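# Fit the cap fully onto the pump bottle

## Task

Set the cap over the pump of the pump bottle and push it all the way down, keeping the bottle upright; at the end neither hand may be in contact with the cap or the bottle.

## Robot and tools

Robot: two arms on a table. left_arm carries a left hand, right_arm a right hand (mirror images), each with index, middle and ring fingers plus a thumb, 16 motors per hand. Base poses in the scene frame: left_arm (-0.009, +0.260, +0.002) m, quat_wxyz (+1.000, 0, 0, +0.020); right_arm (+0.016, -0.331, 0) m, quat_wxyz (+1.000, 0, 0, -0.016). A post stands fixed behind the arms; do not strike it.

Frames: the scene frame has its origin at table-top height, halfway between the nominal bases, +z up, +x out over the table, left_arm toward +y. Hand positions (end_effector_position, m) and orientations (end_effector_quat_wxyz) in results are in each arm's own base frame, and pose offsets run along that arm's base axes, with rotations about the Hand target's position. Printed poses may be off by a few cm.

Hand point axes (right hand): +z along straight fingers toward the tips; +x across the palm, away from the thumb; the palm surface is at y = -0.063 m. Straight fingertips end about 0.140 m past the knuckles (knuckles at z = -0.017). A rigid mast sits at the wrist on the palm side (x +0.042 to +0.098, z -0.158 to -0.111, up to y = +0.064) and can bump objects. On the left hand +x points toward the thumb, so the mast's x values flip sign. Rubber pads cover the last 0.03 m of each digit.

Row layout (shared by execute_actions and move): one flat list of 48 numbers, each in [-1, 1], always for both arms. Numbers 1-6: left_arm dx, dy, dz, rx, ry, rz. 7-22: left hand motor goals. 23: left current_limit. 24: left speed. 25-30: right_arm dx, dy, dz, rx, ry, rz. 31-46: right hand motor goals. 47: right current_limit. 48: right speed.
Pose numbers are offsets, not poses: they count from the arm's Hand target as it stood when the action (or move) began, in that arm's base axes. 1.0 equals 0.6 m of translation or 180 degrees; rx, ry, rz form a single rotation vector. Sending 0 for all six asks nothing new of that arm. Repeating an offset in a later call moves the arm further.
Motor order per hand: index_mcp, index_abd, index_pip, index_dip, thumb_cmc, thumb_axl, thumb_mcp, thumb_ipl, middle_mcp, middle_abd, middle_pip, middle_dip, ring_mcp, ring_abd, ring_pip, ring_dip. These are absolute goal angles scaled between the hinge stops, so 0 is a real goal; to leave a hand alone, resend its hand_goal, hand_current_limit and hand_speed. Brackets (deg at +1, deg at -1; straight value): finger _mcp (-18, +128; +0.75), _abd (-60, +60; +0.00), _pip (-29, +108; +0.58), _dip (-21, +117; +0.70); thumb_cmc (-20, +120; +0.71), thumb_axl (-27, +140; +0.68), thumb_mcp (-69, +109; +0.23), thumb_ipl (-77, +108; +0.17). Going toward -1 curls fingers toward the palm and swings the thumb in front of the palm. current_limit maps -1..+1 to 0..550 mA (floor 11 mA); speed gives (speed+1)/2 of 8.5 rad/s. Initial values: current_limit +0.4, speed -0.6; last written values persist.

Tools:
execute_actions(actions, cameras): actions is a list of actions; each action is up to 15 rows, one per 1/30 s step, a short table holding its last row to step 15. Images appear only if actions is empty or cameras names them.
move(target, speed, blend, blocking, cameras): target is one 48-number row or a list of up to 15 rows; every row's offsets count from the same starting Hand targets. Straight-line paths, no obstacle avoidance, all capped at 10 s total. speed: m/s, 0.002 to 4.3, default 0.25 (turn rate twice that in rad/s), one value or one per target. blend: corner rounding in m, default 0 (stop at each). blocking=false returns after about 0.5 s while motion continues.
wait(seconds): 0 to 3600, sends nothing new.
stop(): brakes a running move.
zoom_image(camera, region): camera is cam_high, cam_left_wrist or cam_right_wrist (all 504x504); region [x0, y0, x1, y1] in pixels from the top-left, at most 504 each way.
finished_scene(scene=1): ends the scene irreversibly.

Results: per arm end_effector_position, end_effector_quat_wxyz, Hand target (the last commanded pose after clipping, base of the next offsets), joint positions, velocities ("within noise" when still), joint torques (positive toward larger joint angle); per hand hand_goal, hand_measured, hand_current_ma, hand_state (moving, goal, blocked, overload), hand_current_limit, hand_speed. A move adds a "move:" line: done, off_target, moving, held or fault, plus limits=paced (pose clipped) or limits=held (steps withheld).

Behaviour: orientation commands are clipped to 40 degrees from the measured one per step. The hand often stops short of its target and the elbow sags under load, so command a bit higher or send the remaining gap as a new offset. To release a push, command back past the hand's current position. Joint ranges (rad): waist ±2.880, shoulder 0 to 3.142, elbow 0 to 3.019, wrist pitch -1.693 to 1.571, wrist yaw ±1.571, wrist roll ±2.094.

Avoid: dropping the cap even a few mm, releasing moving parts, fast impacts, hard presses, knocking the bottle over, anything leaving the table, and contact between the two hands or arms. A motor at 495 mA or more for 5 s shuts down for 10 s; joint motors reaching 100 °C drop the arm (MOTOR HOT warns at 85 °C). After a HAND FAULT line, further calls in the same reply do not run. Loose objects may occasionally be nudged by outside pushes.

Each tool is called by a JSON object that holds its "name" and its "arguments", one argument or row to a line.

## Session

{"name": "execute_actions", "arguments": {
  "actions": []
}}

Scene clock: 0.00 s.
left_arm: end_effector_position=(+0.4839, +0.0128, +0.3921) hand_goal=(+0.754, +0.000, +0.576, +0.696, +0.714, +0.678, +0.226, +0.168, +0.754, +0.000, +0.576, +0.696, +0.754, +0.000, +0.576, +0.696) hand_measured=(+0.7535, +0.0007, +0.5770, +0.6958, +0.7142, +0.6767, +0.2252, +0.1681, +0.7523, -0.0008, +0.5770, +0.6958, +0.7535, -0.0008, +0.5770, +0.6958) hand_current_ma=(+5, -3, +2, -7, -17, -10, -4, +3, +3, -4, +0, +2, +4, -5, +7, +6) hand_state=(goal, goal, goal, goal, goal, goal, goal, goal, goal, goal, goal, goal, goal, goal, goal, goal) hand_current_limit=0.40 hand_speed=-0.60 end_effector_quat_wxyz=(-0.158, +0.463, +0.636, +0.597) | right_arm: end_effector_position=(+0.5510, +0.1906, +0.3483) hand_goal=(+0.754, +0.000, +0.576, +0.696, +0.714, +0.678, +0.226, +0.168, +0.754, +0.000, +0.576, +0.696, +0.754, +0.000, +0.576, +0.696) hand_measured=(+0.7535, +0.0007, +0.5757, +0.6958, +0.7142, +0.6767, +0.2252, +0.1681, +0.7535, -0.0008, +0.5757, +0.6971, +0.7535, +0.0007, +0.5770, +0.6958) hand_current_ma=(+0, -12, -9, -1, -1, +4, +6, +9, -5, -5, +11, +8, -11, -1, -1, +4) hand_state=(goal, goal, goal, goal, goal, goal, goal, goal, goal, goal, goal, goal, goal, goal, goal, goal) hand_current_limit=0.40 hand_speed=-0.60 end_effector_quat_wxyz=(+0.117, +0.753, +0.049, +0.645)
Joint positions: left_arm=[-0.365 1.387 1.184 -1.349 -1.331 -0.664] | right_arm=[0.652 1.485 1.152 0.14 0.756 1.461]
Joint velocities: within noise
Joint torques (N m): no reading
Heat: left arm: hottest shoulder 39 °C; right arm: hottest shoulder 35 °C.
Hand target: left_arm +0.4872, +0.0116, +0.3967; -0.154, +0.460, +0.639, +0.597 | right_arm +0.5537, +0.1926, +0.3631; +0.110, +0.746, +0.041, +0.656

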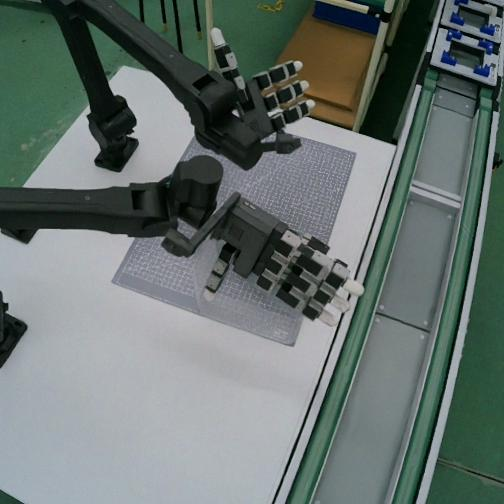

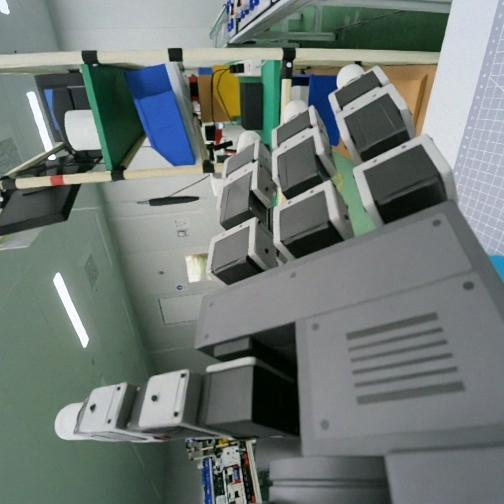

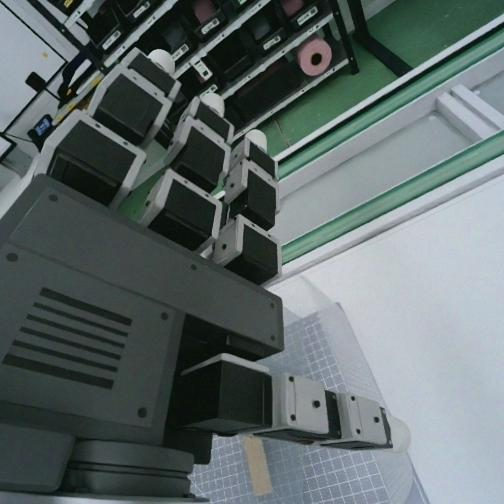

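{"name": "zoom_image", "arguments": {
  "camera": "cam_high",
  "region": [0, 120, 252, 372]
}}

{"name": "zoom_image", "arguments": {
  "camera": "cam_high",
  "region": [130, 20, 382, 272]
}}

{"name": "zoom_image", "arguments": {
  "camera": "cam_right_wrist",
  "region": [150, 252, 402, 504]
}}

{"name": "zoom_image", "arguments": {
  "camera": "cam_left_wrist",
  "region": [352, 152, 504, 304]
}}

Scaled by 2.000 from the camera's image (finer frame: 720x720).

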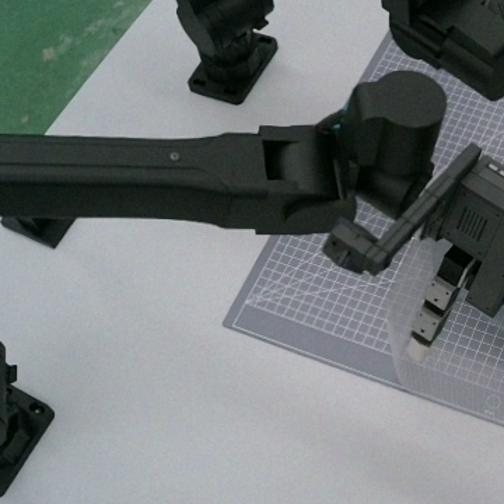

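Scaled by 2.000 from the camera's image (finer frame: 720x720).

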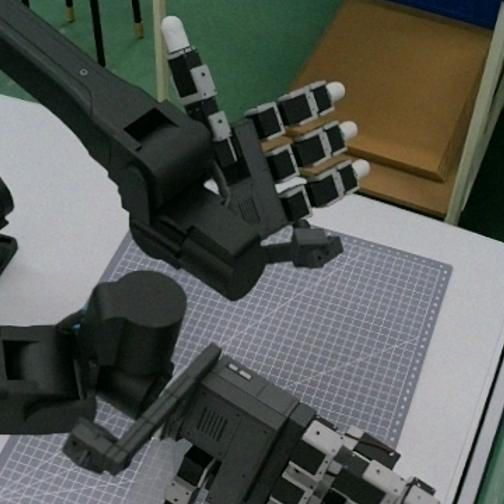

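Scaled by 2.000 from the camera's image (finer frame: 720x720).

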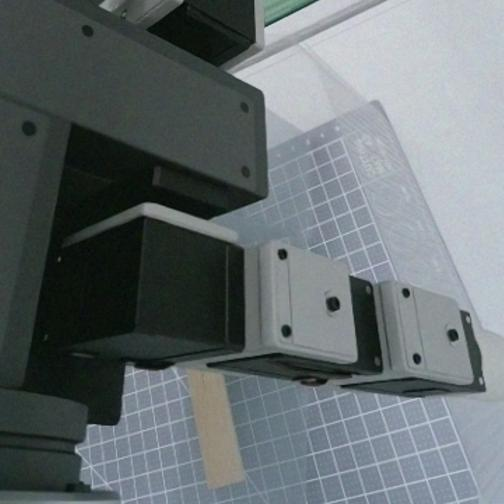

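Scaled by 3.316 from the camera's image (finer frame: 720x720).

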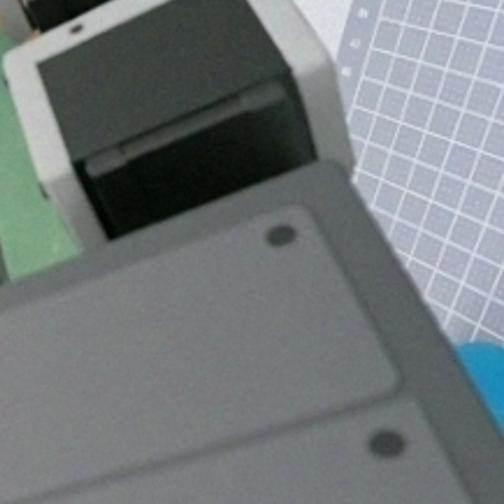

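{"name": "move", "arguments": {
  "target": [0,0.13,0.13,0,0,0,0.754,0,0.576,0.696,0.714,0.678,0.226,0.168,0.754,0,0.576,0.696,0.754,0,0.576,0.696,0.4,-0.6,0,-0.33,0.13,0,0,0,0.754,0,0.576,0.696,0.714,0.678,0.226,0.168,0.754,0,0.576,0.696,0.754,0,0.576,0.696,0.4,-0.6],
  "cameras": ["all"]
}}

Scene clock: 44.03 s.
left_arm: end_effector_position=(+0.4880, +0.0857, +0.4667) hand_goal=(+0.754, +0.000, +0.576, +0.696, +0.714, +0.678, +0.226, +0.168, +0.754, +0.000, +0.576, +0.696, +0.754, +0.000, +0.576, +0.696) hand_measured=(+0.7679, -0.0023, +0.5770, +0.6958, +0.7293, +0.6767, +0.2262, +0.1681, +0.7691, -0.0023, +0.5770, +0.6958, +0.7679, -0.0023, +0.5770, +0.6958) hand_current_ma=(+17, -5, +7, +1, +1, -12, -3, -1, +14, -5, +6, -2, +19, +0, +6, +16) hand_state=(goal, goal, goal, goal, goal, goal, goal, goal, goal, goal, goal, goal, goal, goal, goal, goal) hand_current_limit=0.40 hand_speed=-0.60 end_effector_quat_wxyz=(-0.159, +0.466, +0.636, +0.595) | right_arm: end_effector_position=(+0.5557, -0.0046, +0.4326) hand_goal=(+0.754, +0.000, +0.576, +0.696, +0.714, +0.678, +0.226, +0.168, +0.754, +0.000, +0.576, +0.696, +0.754, +0.000, +0.576, +0.696) hand_measured=(+0.7583, +0.0021, +0.5770, +0.6958, +0.7154, +0.6767, +0.2262, +0.1681, +0.7583, +0.0036, +0.5770, +0.6958, +0.7583, +0.0036, +0.5770, +0.6958) hand_current_ma=(+9, -13, -8, -6, +12, +16, +17, +6, -7, -7, +0, +8, +3, +10, +9, -3) hand_state=(goal, goal, goal, goal, goal, goal, goal, goal, goal, goal, goal, goal, goal, goal, goal, goal) hand_current_limit=0.40 hand_speed=-0.60 end_effector_quat_wxyz=(+0.108, +0.750, +0.040, +0.652)
Joint positions: left_arm=[-0.181 1.21 1.184 -0.895 -1.262 -0.005] | right_arm=[0.254 1.218 1.111 -0.029 0.363 1.402]
Joint torques (N m): left_arm=[-1.67 -8.47 10.3 1.46 -0.77 0.11] | right_arm=[-0.03 -12.4 9.33 1.55 0.02 -0.21]
Heat: left arm: hottest shoulder 40 °C; right arm: hottest shoulder 36 °C.
Hand target: left_arm +0.4873, +0.0894, +0.4747; -0.153, +0.460, +0.639, +0.597 | right_arm +0.5538, -0.0053, +0.4411; +0.109, +0.746, +0.041, +0.656
Off the commanded pose: left_arm 0.009 m, 1 deg | right_arm 0.009 m, 1 deg.
move: done

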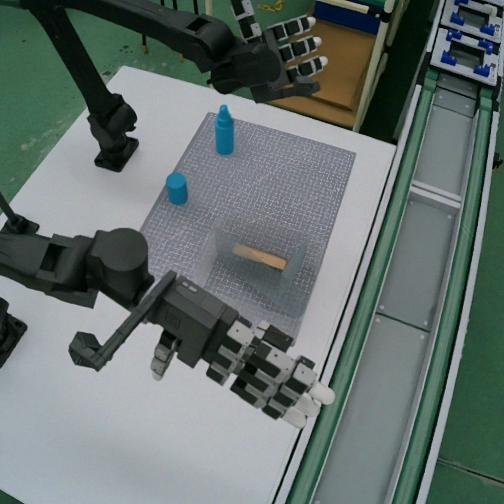

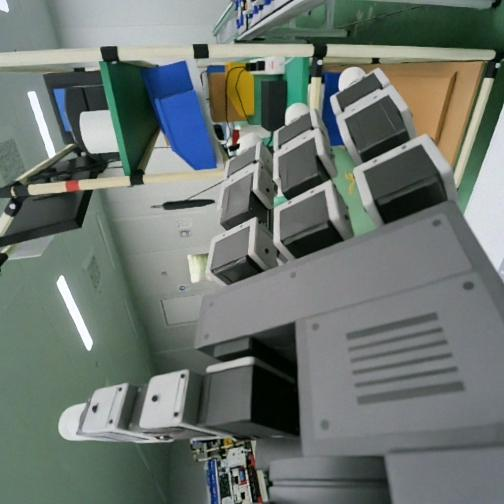

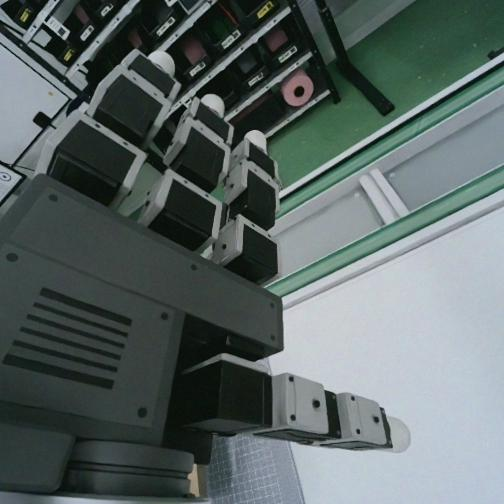

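{"name": "zoom_image", "arguments": {
  "camera": "cam_high",
  "region": [140, 80, 290, 230]
}}

{"name": "zoom_image", "arguments": {
  "camera": "cam_high",
  "region": [120, 90, 400, 370]
}}

Scaled by 3.360 from the camera's image (finer frame: 720x720).

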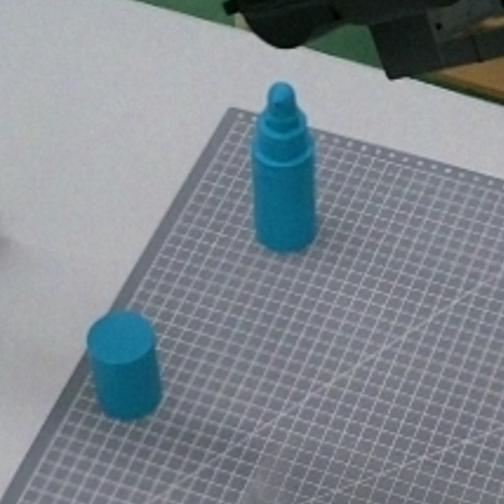

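Scaled by 1.800 from the camera's image (finer frame: 720x720).

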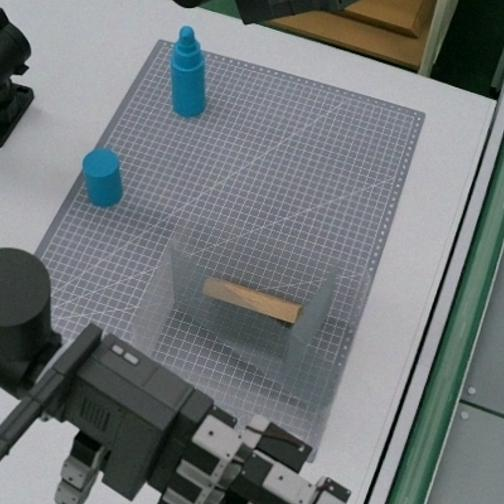

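{"name": "move", "arguments": {
  "target": [-0.25,0.43,0.04,0,0,0.22,0.754,0,0.576,0.696,0.714,0.678,0.226,0.168,0.754,0,0.576,0.696,0.754,0,0.576,0.696,0.4,-0.6,0,0,0,0,0,0,0.754,0,0.576,0.696,0.714,0.678,0.226,0.168,0.754,0,0.576,0.696,0.754,0,0.576,0.696,0.4,-0.6],
  "cameras": ["all"]
}}

Scene clock: 346.10 s.
left_arm: end_effector_position=(+0.3326, +0.3462, +0.4813) hand_goal=(+0.754, +0.000, +0.576, +0.696, +0.714, +0.678, +0.226, +0.168, +0.754, +0.000, +0.576, +0.696, +0.754, +0.000, +0.576, +0.696) hand_measured=(+0.7667, -0.0037, +0.5770, +0.6958, +0.7280, +0.6777, +0.2262, +0.1681, +0.7691, -0.0023, +0.5770, +0.6958, +0.7667, -0.0037, +0.5770, +0.6958) hand_current_ma=(+16, -1, -3, -2, +5, -2, +0, +5, +15, -4, +2, +5, +10, +1, +13, +11) hand_state=(goal, goal, goal, goal, goal, goal, goal, goal, goal, goal, goal, goal, goal, goal, goal, goal) hand_current_limit=0.40 hand_speed=-0.60 end_effector_quat_wxyz=(-0.357, +0.228, +0.754, +0.502) | right_arm: end_effector_position=(+0.5557, -0.0046, +0.4326) hand_goal=(+0.754, +0.000, +0.576, +0.696, +0.714, +0.678, +0.226, +0.168, +0.754, +0.000, +0.576, +0.696, +0.754, +0.000, +0.576, +0.696) hand_measured=(+0.7571, +0.0021, +0.5770, +0.6958, +0.7154, +0.6767, +0.2262, +0.1672, +0.7583, +0.0036, +0.5770, +0.6958, +0.7583, +0.0036, +0.5770, +0.6971) hand_current_ma=(+16, -11, -5, -12, +1, +11, +7, +3, +9, -1, -2, +9, +1, +9, +9, +16) hand_state=(goal, goal, goal, goal, goal, goal, goal, goal, goal, goal, goal, goal, goal, goal, goal, goal) hand_current_limit=0.40 hand_speed=-0.60 end_effector_quat_wxyz=(+0.108, +0.750, +0.040, +0.652)
Joint positions: left_arm=[0.424 1.246 1.28 -1.228 -1.308 -0.269] | right_arm=[0.254 1.218 1.111 -0.029 0.363 1.402]
Joint torques (N m): left_arm=[-2.2 -7.36 12.83 0.13 -1.13 -0.18] | right_arm=[0.03 -12.51 9.37 1.55 0.02 -0.21]
Heat: left arm: hottest shoulder 39 °C; right arm: hottest shoulder 35 °C.
Hand target: left_arm +0.3372, +0.3475, +0.4986; -0.347, +0.217, +0.757, +0.510 | right_arm +0.5538, -0.0053, +0.4411; +0.109, +0.746, +0.041, +0.656
Off the commanded pose: left_arm 0.018 m, 2 deg | right_arm 0.009 m, 1 deg.
move: off_target (left_arm)

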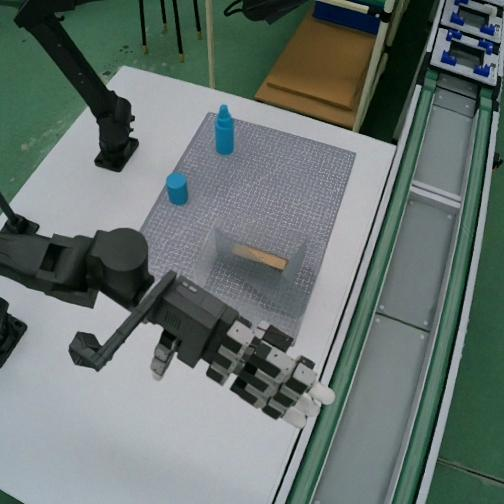

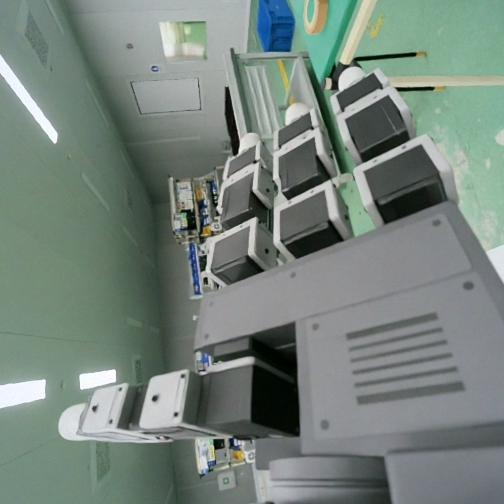

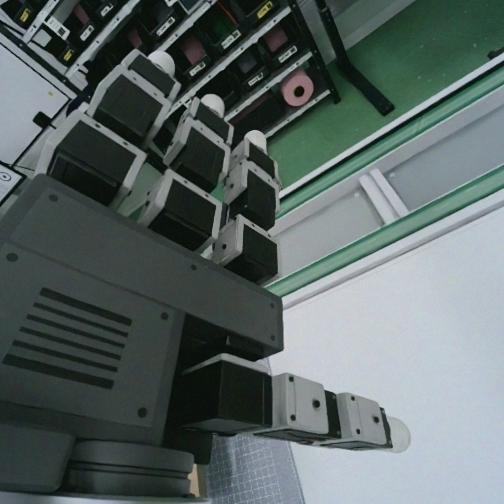

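{"name": "move", "arguments": {
  "target": [-0.1,-0.1,0.3,0,0,-0.2,0.754,0,0.576,0.696,0.714,0.678,0.226,0.168,0.754,0,0.576,0.696,0.754,0,0.576,0.696,0.4,-0.6,0,0,0,0,0,0,0.754,0,0.576,0.696,0.714,0.678,0.226,0.168,0.754,0,0.576,0.696,0.754,0,0.576,0.696,0.4,-0.6],
  "cameras": ["cam_high","cam_left_wrist"]
}}

Scene clock: 389.37 s.
left_arm: end_effector_position=(+0.2805, +0.2878, +0.6657) hand_goal=(+0.754, +0.000, +0.576, +0.696, +0.714, +0.678, +0.226, +0.168, +0.754, +0.000, +0.576, +0.696, +0.754, +0.000, +0.576, +0.696) hand_measured=(+0.7716, -0.0052, +0.5770, +0.6958, +0.7318, +0.6777, +0.2262, +0.1681, +0.7728, -0.0037, +0.5770, +0.6958, +0.7703, -0.0052, +0.5770, +0.6958) hand_current_ma=(+25, -6, +13, -1, +5, -4, -10, -4, +14, +0, -1, +4, +25, +5, +14, +10) hand_state=(goal, goal, goal, goal, goal, goal, goal, goal, goal, goal, goal, goal, goal, goal, goal, goal) hand_current_limit=0.40 hand_speed=-0.60 end_effector_quat_wxyz=(-0.169, +0.441, +0.656, +0.589) | right_arm: end_effector_position=(+0.5557, -0.0046, +0.4326) hand_goal=(+0.754, +0.000, +0.576, +0.696, +0.714, +0.678, +0.226, +0.168, +0.754, +0.000, +0.576, +0.696, +0.754, +0.000, +0.576, +0.696) hand_measured=(+0.7571, +0.0021, +0.5770, +0.6958, +0.7154, +0.6777, +0.2252, +0.1681, +0.7583, +0.0036, +0.5757, +0.6958, +0.7583, +0.0036, +0.5770, +0.6958) hand_current_ma=(+6, -13, -10, -9, +5, +9, +7, -1, +0, -2, +12, +11, +4, +6, +5, +2) hand_state=(goal, goal, goal, goal, goal, goal, goal, goal, goal, goal, goal, goal, goal, goal, goal, goal) hand_current_limit=0.40 hand_speed=-0.60 end_effector_quat_wxyz=(+0.108, +0.750, +0.040, +0.652)
Joint positions: left_arm=[0.626 0.846 1.405 -0.867 -0.61 0.691] | right_arm=[0.254 1.218 1.111 -0.029 0.363 1.402]
Joint torques (N m): left_arm=[-1.26 -1.73 11.81 1.36 -0.08 0.13] | right_arm=[-0.03 -12.57 9.37 1.55 0.02 -0.21]
Heat: left arm: hottest shoulder 39 °C; right arm: hottest elbow 36 °C.
Hand target: left_arm +0.2773, +0.2875, +0.6786; -0.172, +0.440, +0.653, +0.592 | right_arm +0.5538, -0.0053, +0.4411; +0.109, +0.746, +0.041, +0.656
Off the commanded pose: left_arm 0.013 m, 1 deg | right_arm 0.009 m, 1 deg.
move: off_target (left_arm)

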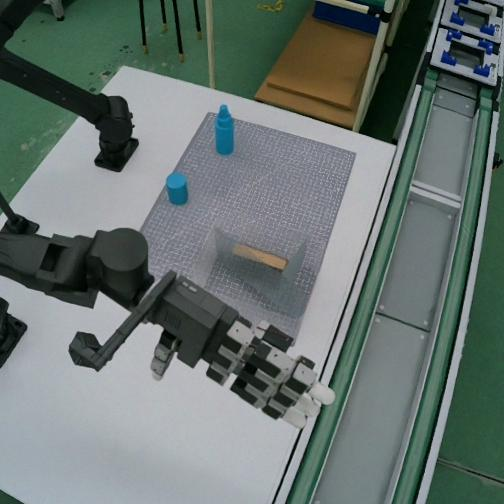

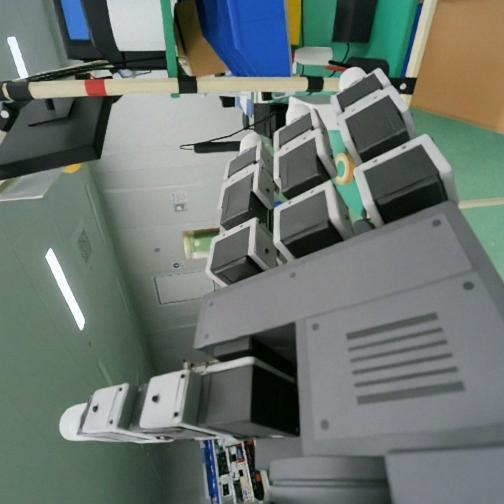

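{"name": "zoom_image", "arguments": {
  "camera": "cam_high",
  "region": [150, 170, 330, 350]
}}

{"name": "zoom_image", "arguments": {
  "camera": "cam_high",
  "region": [190, 90, 370, 270]
}}

Scaled by 2.800 from the camera's image (finer frame: 720x720).

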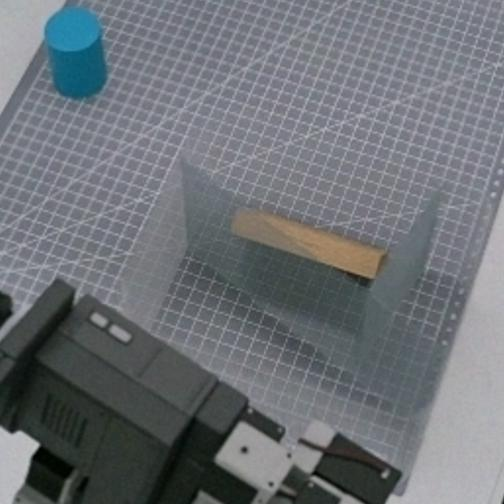

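Scaled by 2.800 from the camera's image (finer frame: 720x720).

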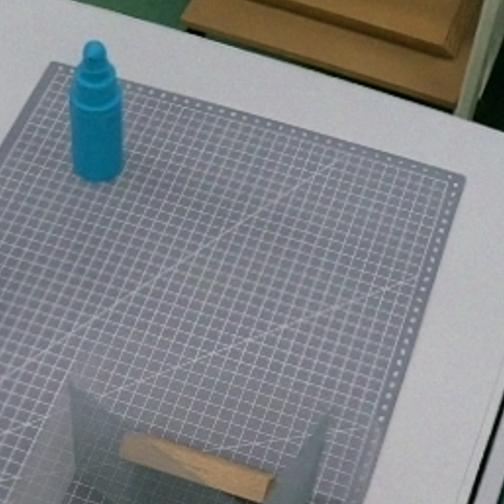

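{"name": "move", "arguments": {
  "target": [0,0,0,0,0,0,0.754,0,0.576,0.696,0.714,0.678,0.226,0.168,0.754,0,0.576,0.696,0.754,0,0.576,0.696,0.4,-0.6,-0.672,0.975,-0.235,0.085,0.0097,0.445,0.754,0,0.576,0.696,0.714,0.678,0.226,0.168,0.754,0,0.576,0.696,0.754,0,0.576,0.696,0.4,-0.6],
  "cameras": ["all"]
}}

Scene clock: 471.93 s.
left_arm: end_effector_position=(+0.2806, +0.2878, +0.6656) hand_goal=(+0.754, +0.000, +0.576, +0.696, +0.714, +0.678, +0.226, +0.168, +0.754, +0.000, +0.576, +0.696, +0.754, +0.000, +0.576, +0.696) hand_measured=(+0.7716, -0.0052, +0.5770, +0.6958, +0.7318, +0.6777, +0.2262, +0.1672, +0.7728, -0.0037, +0.5770, +0.6958, +0.7703, -0.0052, +0.5770, +0.6958) hand_current_ma=(+21, -7, +13, -1, +9, -5, -3, +0, +19, +2, +0, +9, +19, +1, +16, +3) hand_state=(goal, goal, goal, goal, goal, goal, goal, goal, goal, goal, goal, goal, goal, goal, goal, goal) hand_current_limit=0.40 hand_speed=-0.60 end_effector_quat_wxyz=(-0.169, +0.441, +0.656, +0.589) | right_arm: end_effector_position=(+0.1537, +0.5659, +0.2738) hand_goal=(+0.754, +0.000, +0.576, +0.696, +0.714, +0.678, +0.226, +0.168, +0.754, +0.000, +0.576, +0.696, +0.754, +0.000, +0.576, +0.696) hand_measured=(+0.7571, +0.0036, +0.5770, +0.6958, +0.7154, +0.6777, +0.2262, +0.1681, +0.7583, +0.0051, +0.5770, +0.6958, +0.7571, +0.0036, +0.5770, +0.6958) hand_current_ma=(+8, -8, -15, -5, +7, +4, +1, +12, -1, +5, -5, +11, +3, +18, +2, +5) hand_state=(goal, goal, goal, goal, goal, goal, goal, goal, goal, goal, goal, goal, goal, goal, goal, goal) hand_current_limit=0.40 hand_speed=-0.60 end_effector_quat_wxyz=(-0.410, +0.574, +0.447, +0.550)
Joint positions: left_arm=[0.626 0.846 1.405 -0.867 -0.61 0.692] | right_arm=[1.512 1.409 0.84 0.509 0.21 1.563]
Joint torques (N m): left_arm=[-1.49 -1.85 11.81 1.24 -0.11 0.11] | right_arm=[0.56 -12.86 10.99 2.62 0.05 -0.05]
Heat: left arm: hottest shoulder 38 °C; right arm: hottest elbow 36 °C.
Hand target: left_arm +0.2773, +0.2875, +0.6786; -0.172, +0.440, +0.653, +0.592 | right_arm +0.1506, +0.5797, +0.3002; -0.430, +0.561, +0.431, +0.561
Off the commanded pose: left_arm 0.013 m, 1 deg | right_arm 0.030 m, 4 deg.
move: off_target (right_arm)

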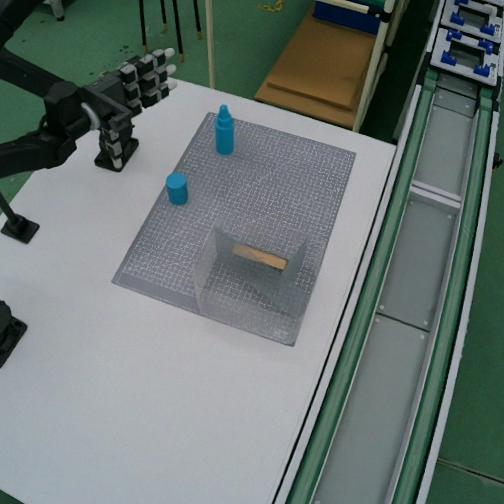

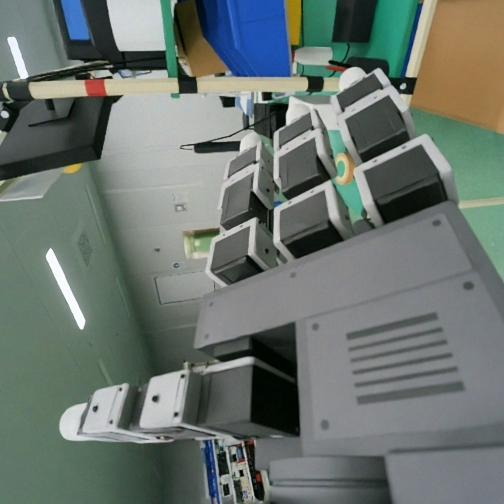

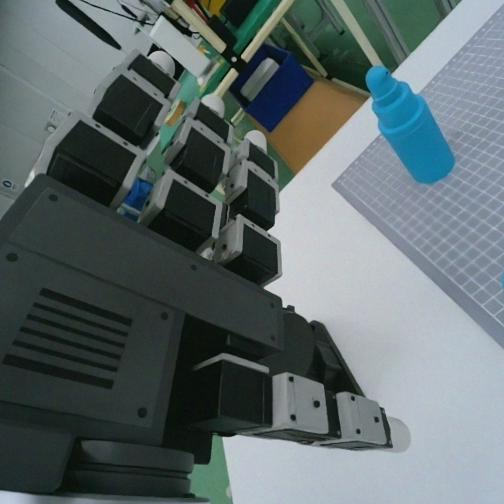

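{"name": "move", "arguments": {
  "target": [0,0,0,0,0,0,0.754,0,0.576,0.696,0.714,0.678,0.226,0.168,0.754,0,0.576,0.696,0.754,0,0.576,0.696,0.4,-0.6,0,0,-0.24,0.0187,-0.0052,0,0.754,0,0.576,0.696,-0.571,0.678,0.562,0.168,0.754,0,0.576,0.696,0.754,0,0.576,0.696,0.4,-0.6],
  "cameras": ["cam_high","cam_right_wrist"]
}}

Scene clock: 517.73 s.
left_arm: end_effector_position=(+0.2806, +0.2878, +0.6656) hand_goal=(+0.754, +0.000, +0.576, +0.696, +0.714, +0.678, +0.226, +0.168, +0.754, +0.000, +0.576, +0.696, +0.754, +0.000, +0.576, +0.696) hand_measured=(+0.7703, -0.0052, +0.5770, +0.6958, +0.7318, +0.6777, +0.2262, +0.1672, +0.7728, -0.0037, +0.5770, +0.6958, +0.7703, -0.0052, +0.5770, +0.6958) hand_current_ma=(+19, -6, +5, +1, +9, -8, -2, -6, +18, +3, -4, -4, +10, -1, +17, +21) hand_state=(goal, goal, goal, goal, goal, goal, goal, goal, goal, goal, goal, goal, goal, goal, goal, goal) hand_current_limit=0.40 hand_speed=-0.60 end_effector_quat_wxyz=(-0.169, +0.441, +0.656, +0.589) | right_arm: end_effector_position=(+0.1543, +0.5765, +0.1409) hand_goal=(+0.754, +0.000, +0.576, +0.696, -0.570, +0.678, +0.562, +0.168, +0.754, +0.000, +0.576, +0.696, +0.754, +0.000, +0.576, +0.696) hand_measured=(+0.7571, +0.0051, +0.5757, +0.6958, -0.5429, +0.6735, +0.5577, +0.1681, +0.7583, +0.0065, +0.5770, +0.6958, +0.7583, +0.0051, +0.5770, +0.6958) hand_current_ma=(+11, -3, +1, -2, +65, -2, -4, +7, +6, -9, -3, +7, -5, +10, +4, +5) hand_state=(goal, goal, goal, goal, blocked, goal, goal, goal, goal, goal, goal, goal, goal, goal, goal, goal) hand_current_limit=0.40 hand_speed=-0.60 end_effector_quat_wxyz=(-0.432, +0.555, +0.424, +0.570)
Joint positions: left_arm=[0.626 0.846 1.405 -0.867 -0.61 0.692] | right_arm=[1.512 1.775 0.733 1.066 0.21 1.563]
Joint torques (N m): left_arm=[-1.03 -1.79 11.89 1.37 -0.11 0.15] | right_arm=[0.56 -16.79 5.72 2.58 0.03 -0.25]
Heat: left arm: hottest shoulder 37 °C; right arm: hottest elbow 37 °C.
Hand target: left_arm +0.2773, +0.2875, +0.6786; -0.172, +0.440, +0.653, +0.592 | right_arm +0.1506, +0.5797, +0.1561; -0.442, +0.544, +0.418, +0.578
Off the commanded pose: left_arm 0.013 m, 1 deg | right_arm 0.016 m, 2 deg.
move: off_target (right_arm)

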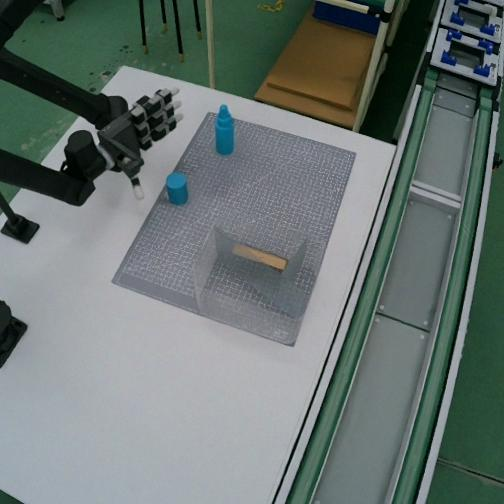

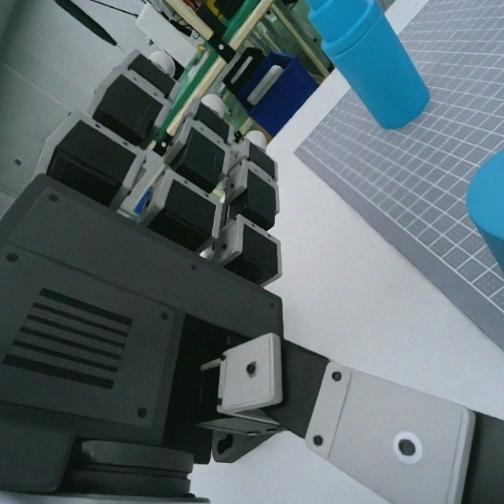

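{"name": "move", "arguments": {
  "target": [0,0,0,0,0,0,0.754,0,0.576,0.696,0.714,0.678,0.226,0.168,0.754,0,0.576,0.696,0.754,0,0.576,0.696,0.4,-0.6,0,0,-0.13,-0.0075,0.0,0,0.754,0,0.576,0.696,-0.571,0.678,0.562,0.168,0.754,0,0.576,0.696,0.754,0,0.576,0.696,0.4,-0.6],
  "speed": 0.12,
  "cameras": ["cam_high","cam_right_wrist"]
}}

Scene clock: 594.00 s.
left_arm: end_effector_position=(+0.2806, +0.2878, +0.6656) hand_goal=(+0.754, +0.000, +0.576, +0.696, +0.714, +0.678, +0.226, +0.168, +0.754, +0.000, +0.576, +0.696, +0.754, +0.000, +0.576, +0.696) hand_measured=(+0.7703, -0.0052, +0.5770, +0.6958, +0.7318, +0.6777, +0.2262, +0.1672, +0.7728, -0.0037, +0.5770, +0.6971, +0.7703, -0.0052, +0.5770, +0.6958) hand_current_ma=(+32, -3, +2, -1, +8, -5, -4, +1, +21, -13, -8, +3, +19, -3, +15, +7) hand_state=(goal, goal, goal, goal, goal, goal, goal, goal, goal, goal, goal, goal, goal, goal, goal, goal) hand_current_limit=0.40 hand_speed=-0.60 end_effector_quat_wxyz=(-0.169, +0.441, +0.656, +0.589) | right_arm: end_effector_position=(+0.1542, +0.5750, +0.0706) hand_goal=(+0.754, +0.000, +0.576, +0.696, -0.570, +0.678, +0.562, +0.168, +0.754, +0.000, +0.576, +0.696, +0.754, +0.000, +0.576, +0.696) hand_measured=(+0.7571, +0.0036, +0.5770, +0.6958, -0.5429, +0.6746, +0.5577, +0.1681, +0.7571, +0.0065, +0.5770, +0.6958, +0.7583, +0.0065, +0.5770, +0.6958) hand_current_ma=(+8, -2, -10, -2, +76, +3, +0, +5, -5, -5, +9, +11, +7, +11, -1, -1) hand_state=(goal, goal, goal, goal, blocked, goal, goal, goal, goal, goal, goal, goal, goal, goal, goal, goal) hand_current_limit=0.40 hand_speed=-0.60 end_effector_quat_wxyz=(-0.429, +0.558, +0.428, +0.567)
Joint positions: left_arm=[0.626 0.846 1.405 -0.867 -0.61 0.692] | right_arm=[1.512 1.976 0.733 1.255 0.21 1.562]
Joint torques (N m): left_arm=[-1.32 -1.61 11.97 1.31 -0.11 0.11] | right_arm=[0.56 -16.32 4.53 2.59 0.03 -0.26]
Heat: left arm: hottest shoulder 37 °C; right arm: hottest shoulder 36 °C.
Hand target: left_arm +0.2773, +0.2875, +0.6786; -0.172, +0.440, +0.653, +0.592 | right_arm +0.1506, +0.5797, +0.0781; -0.436, +0.549, +0.424, +0.573
Off the commanded pose: left_arm 0.013 m, 1 deg | right_arm 0.010 m, 2 deg.
move: done

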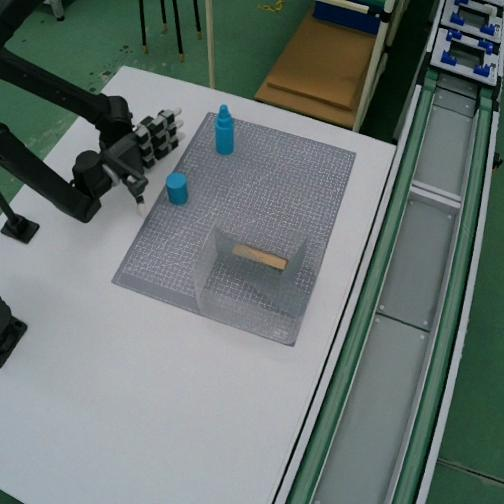

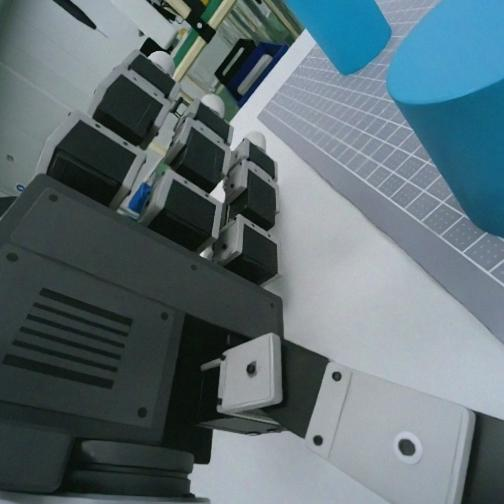

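{"name": "zoom_image", "arguments": {
  "camera": "cam_high",
  "region": [60, 90, 260, 290]
}}

{"name": "zoom_image", "arguments": {
  "camera": "cam_right_wrist",
  "region": [254, 0, 504, 250]
}}

Scaled by 2.520 from the camera's image (finer frame: 720x720).

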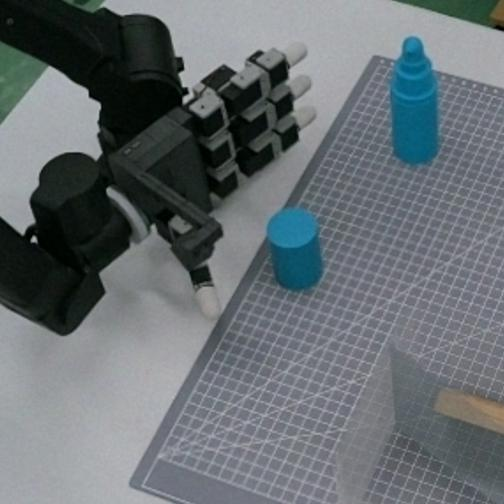

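Scaled by 2.016 from the camera's image (finer frame: 720x720).

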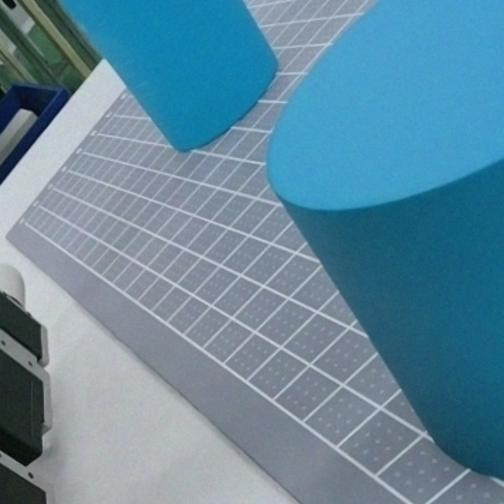

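{"name": "move", "arguments": {
  "target": [0,0,0,0,0,0,0.754,0,0.576,0.696,0.714,0.678,0.226,0.168,0.754,0,0.576,0.696,0.754,0,0.576,0.696,0.4,-0.6,0.08,-0.022,-0.025,0.01,-0.003,0,0.754,0,0.576,0.696,-0.571,0.678,0.562,0.168,0.754,0,0.576,0.696,0.754,0,0.576,0.696,0.4,-0.6],
  "speed": 0.08,
  "cameras": ["cam_high","cam_right_wrist"]
}}

{"name": "zoom_image", "arguments": {
  "camera": "cam_high",
  "region": [60, 90, 260, 290]
}}

Scene clock: 672.63 s.
left_arm: end_effector_position=(+0.2806, +0.2878, +0.6656) hand_goal=(+0.754, +0.000, +0.576, +0.696, +0.714, +0.678, +0.226, +0.168, +0.754, +0.000, +0.576, +0.696, +0.754, +0.000, +0.576, +0.696) hand_measured=(+0.7716, -0.0052, +0.5770, +0.6958, +0.7318, +0.6777, +0.2262, +0.1681, +0.7728, -0.0037, +0.5770, +0.6958, +0.7703, -0.0052, +0.5757, +0.6958) hand_current_ma=(+29, -6, +11, -5, -1, -8, -4, +3, +27, +1, -4, -5, +14, -5, +9, +8) hand_state=(goal, goal, goal, goal, goal, goal, goal, goal, goal, goal, goal, goal, goal, goal, goal, goal) hand_current_limit=0.40 hand_speed=-0.60 end_effector_quat_wxyz=(-0.169, +0.441, +0.656, +0.589) | right_arm: end_effector_position=(+0.1935, +0.5702, +0.0656) hand_goal=(+0.754, +0.000, +0.576, +0.696, -0.570, +0.678, +0.562, +0.168, +0.754, +0.000, +0.576, +0.696, +0.754, +0.000, +0.576, +0.696) hand_measured=(+0.7571, +0.0051, +0.5770, +0.6958, -0.5416, +0.6735, +0.5577, +0.1681, +0.7583, +0.0065, +0.5782, +0.6958, +0.7583, +0.0051, +0.5770, +0.6958) hand_current_ma=(+10, -8, -4, +5, +57, +3, -4, -7, +2, +0, +5, +5, +5, -2, +1, +4) hand_state=(goal, goal, goal, goal, blocked, goal, goal, goal, goal, goal, goal, goal, goal, goal, goal, goal) hand_current_limit=0.40 hand_speed=-0.60 end_effector_quat_wxyz=(-0.446, +0.540, +0.419, +0.578)
Joint positions: left_arm=[0.626 0.846 1.405 -0.867 -0.61 0.692] | right_arm=[1.414 2.031 0.733 1.365 0.098 1.561]
Joint torques (N m): left_arm=[-0.97 -1.9 11.88 1.36 -0.09 0.14] | right_arm=[-0.67 -16.03 3.12 2.62 -0.09 -0.25]
Heat: left arm: hottest shoulder 37 °C; right arm: hottest shoulder 36 °C.
Hand target: left_arm +0.2773, +0.2875, +0.6786; -0.172, +0.440, +0.653, +0.592 | right_arm +0.1985, +0.5666, +0.0632; -0.443, +0.539, +0.417, +0.583
Off the commanded pose: left_arm 0.013 m, 1 deg | right_arm 0.007 m, 1 deg.
move: done

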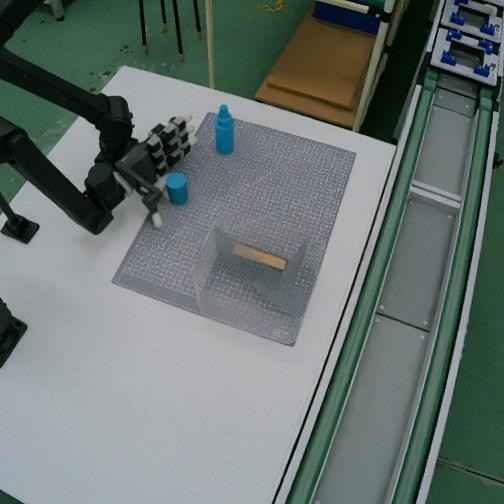

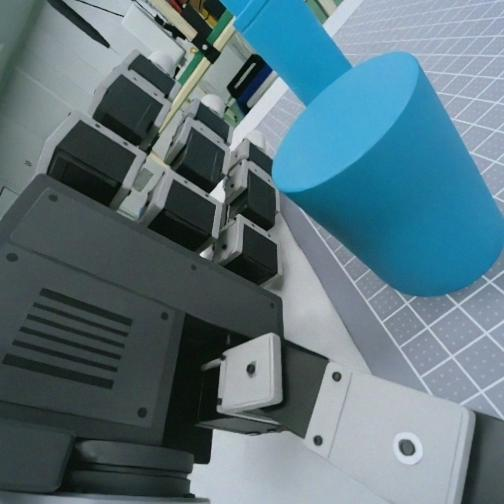

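Scaled by 2.520 from the camera's image (finer frame: 720x720).

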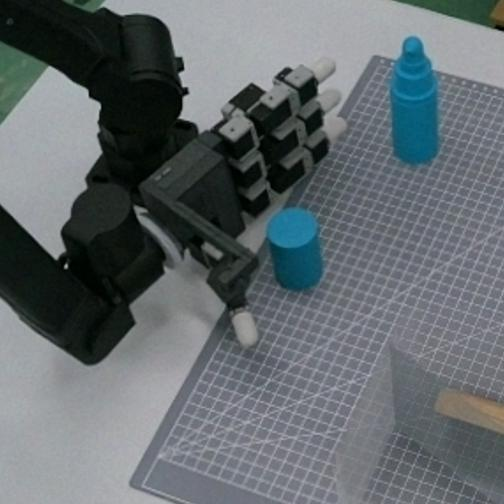

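{"name": "move", "arguments": {
  "target": [0,0,0,0,0,0,0.754,0,0.576,0.696,0.714,0.678,0.226,0.168,0.754,0,0.576,0.696,0.754,0,0.576,0.696,0.4,-0.6,0.0583,-0.0167,-0.018,-0.0187,0.0052,0,0.754,0,0.576,0.696,-0.571,0.678,0.562,0.168,0.754,0,0.576,0.696,0.754,0,0.576,0.696,0.4,-0.6],
  "speed": 0.06,
  "cameras": ["cam_high","cam_right_wrist"]
}}

{"name": "zoom_image", "arguments": {
  "camera": "cam_high",
  "region": [60, 90, 260, 290]
}}

Scene clock: 687.77 s.
left_arm: end_effector_position=(+0.2806, +0.2878, +0.6656) hand_goal=(+0.754, +0.000, +0.576, +0.696, +0.714, +0.678, +0.226, +0.168, +0.754, +0.000, +0.576, +0.696, +0.754, +0.000, +0.576, +0.696) hand_measured=(+0.7716, -0.0052, +0.5770, +0.6958, +0.7330, +0.6777, +0.2262, +0.1681, +0.7716, -0.0052, +0.5770, +0.6958, +0.7703, -0.0052, +0.5770, +0.6958) hand_current_ma=(+29, -2, +2, -2, +3, -4, -6, -8, +15, +1, -2, -3, +20, -4, +15, +9) hand_state=(goal, goal, goal, goal, goal, goal, goal, goal, goal, goal, goal, goal, goal, goal, goal, goal) hand_current_limit=0.40 hand_speed=-0.60 end_effector_quat_wxyz=(-0.169, +0.441, +0.656, +0.589) | right_arm: end_effector_position=(+0.2234, +0.5620, +0.0552) hand_goal=(+0.754, +0.000, +0.576, +0.696, -0.570, +0.678, +0.562, +0.168, +0.754, +0.000, +0.576, +0.696, +0.754, +0.000, +0.576, +0.696) hand_measured=(+0.7571, +0.0036, +0.5770, +0.6958, -0.5429, +0.6746, +0.5607, +0.1681, +0.7583, +0.0065, +0.5795, +0.6958, +0.7583, +0.0065, +0.5770, +0.6958) hand_current_ma=(+14, -12, -11, -7, +66, +8, -4, +0, +13, -10, +4, +0, +11, +8, +8, +8) hand_state=(goal, goal, goal, goal, blocked, goal, goal, goal, goal, goal, goal, goal, goal, goal, goal, goal) hand_current_limit=0.40 hand_speed=-0.60 end_effector_quat_wxyz=(-0.439, +0.548, +0.433, +0.566)
Joint positions: left_arm=[0.626 0.846 1.405 -0.867 -0.61 0.692] | right_arm=[1.338 2.031 0.726 1.331 0.01 1.562]
Joint torques (N m): left_arm=[-1.2 -2.08 12.03 1.46 -0.08 0.12] | right_arm=[-1.26 -17.2 3.14 1.1 0.02 -0.17]
Heat: left arm: hottest shoulder 36 °C; right arm: hottest shoulder 36 °C.
Hand target: left_arm +0.2773, +0.2875, +0.6786; -0.172, +0.440, +0.653, +0.592 | right_arm +0.2336, +0.5565, +0.0523; -0.430, +0.557, +0.431, +0.566
Off the commanded pose: left_arm 0.013 m, 1 deg | right_arm 0.012 m, 1 deg.
move: off_target (right_arm)

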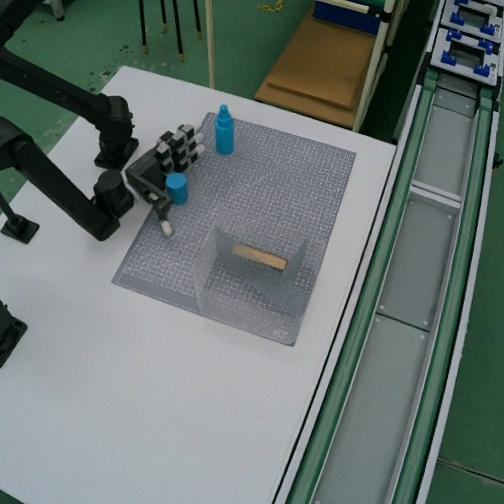

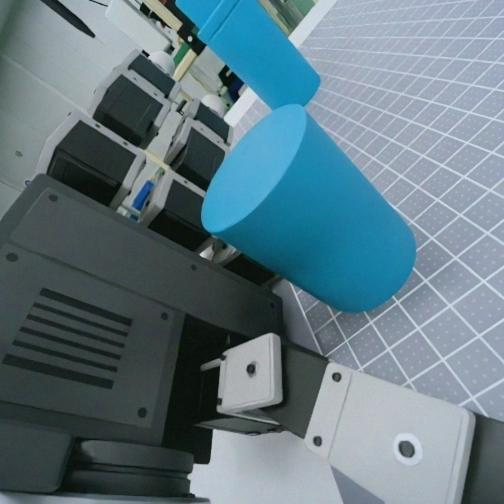

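Scaled by 2.520 from the camera's image (finer frame: 720x720).

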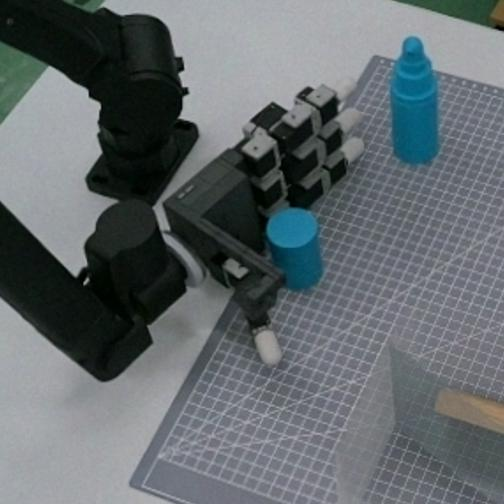

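{"name": "move", "arguments": {
  "target": [0,0,0,0,0,0,0.754,0,0.576,0.696,0.714,0.678,0.226,0.168,0.754,0,0.576,0.696,0.754,0,0.576,0.696,0.4,-0.6,0.022,-0.006,-0.004,-0.006,0.0,0,0.754,0,0.576,0.696,-0.571,0.678,0.562,0.168,0.754,0,0.576,0.696,0.754,0,0.576,0.696,0.4,-0.6],
  "speed": 0.05,
  "cameras": ["cam_high","cam_right_wrist"]
}}

{"name": "zoom_image", "arguments": {
  "camera": "cam_high",
  "region": [60, 90, 260, 290]
}}

Scene clock: 709.50 s.
left_arm: end_effector_position=(+0.2806, +0.2878, +0.6656) hand_goal=(+0.754, +0.000, +0.576, +0.696, +0.714, +0.678, +0.226, +0.168, +0.754, +0.000, +0.576, +0.696, +0.754, +0.000, +0.576, +0.696) hand_measured=(+0.7716, -0.0052, +0.5770, +0.6958, +0.7318, +0.6777, +0.2262, +0.1681, +0.7728, -0.0037, +0.5770, +0.6958, +0.7703, -0.0052, +0.5770, +0.6958) hand_current_ma=(+20, -4, +2, -11, +11, -7, -12, -10, +23, -7, -7, +3, +24, -7, +9, +10) hand_state=(goal, goal, goal, goal, goal, goal, goal, goal, goal, goal, goal, goal, goal, goal, goal, goal) hand_current_limit=0.40 hand_speed=-0.60 end_effector_quat_wxyz=(-0.169, +0.441, +0.656, +0.589) | right_arm: end_effector_position=(+0.2352, +0.5596, +0.0552) hand_goal=(+0.754, +0.000, +0.576, +0.696, -0.570, +0.678, +0.562, +0.168, +0.754, +0.000, +0.576, +0.696, +0.754, +0.000, +0.576, +0.696) hand_measured=(+0.7631, -0.0096, +0.5770, +0.6971, -0.5429, +0.6735, +0.5617, +0.1681, +0.7583, +0.0065, +0.5782, +0.6958, +0.7583, +0.0065, +0.5770, +0.6958) hand_current_ma=(+18, -21, -3, -2, +69, +10, +5, +9, -2, +7, +4, +5, +6, +15, +6, +7) hand_state=(goal, goal, goal, goal, blocked, goal, goal, goal, goal, goal, goal, goal, goal, goal, goal, goal) hand_current_limit=0.40 hand_speed=-0.60 end_effector_quat_wxyz=(-0.437, +0.550, +0.436, +0.562)
Joint positions: left_arm=[0.626 0.846 1.405 -0.867 -0.61 0.692] | right_arm=[1.308 2.022 0.726 1.31 -0.023 1.562]
Joint torques (N m): left_arm=[-1.08 -1.67 11.9 1.18 -0.07 0.11] | right_arm=[-1.44 -16.91 3.23 0.98 0.08 -0.23]
Heat: left arm: hottest shoulder 36 °C; right arm: hottest shoulder 36 °C.
Hand target: left_arm +0.2773, +0.2875, +0.6786; -0.172, +0.440, +0.653, +0.592 | right_arm +0.2467, +0.5529, +0.0499; -0.425, +0.561, +0.436, +0.562
Off the commanded pose: left_arm 0.013 m, 1 deg | right_arm 0.014 m, 2 deg.
move: off_target (right_arm)

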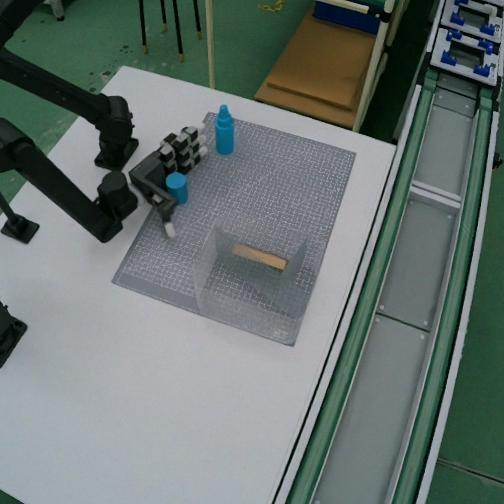

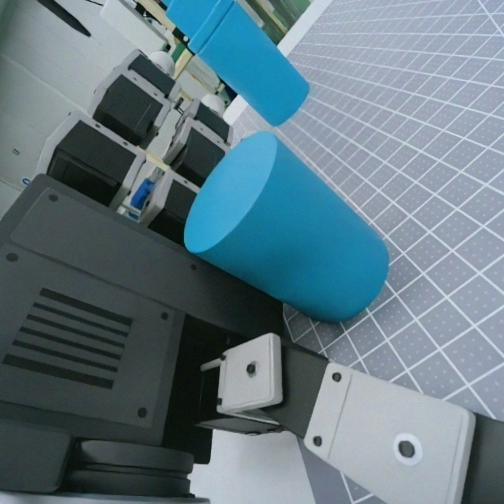

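Scaled by 2.520 from the camera's image (finer frame: 720x720).

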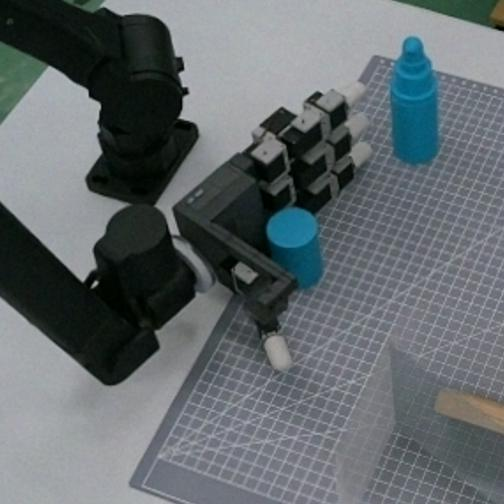

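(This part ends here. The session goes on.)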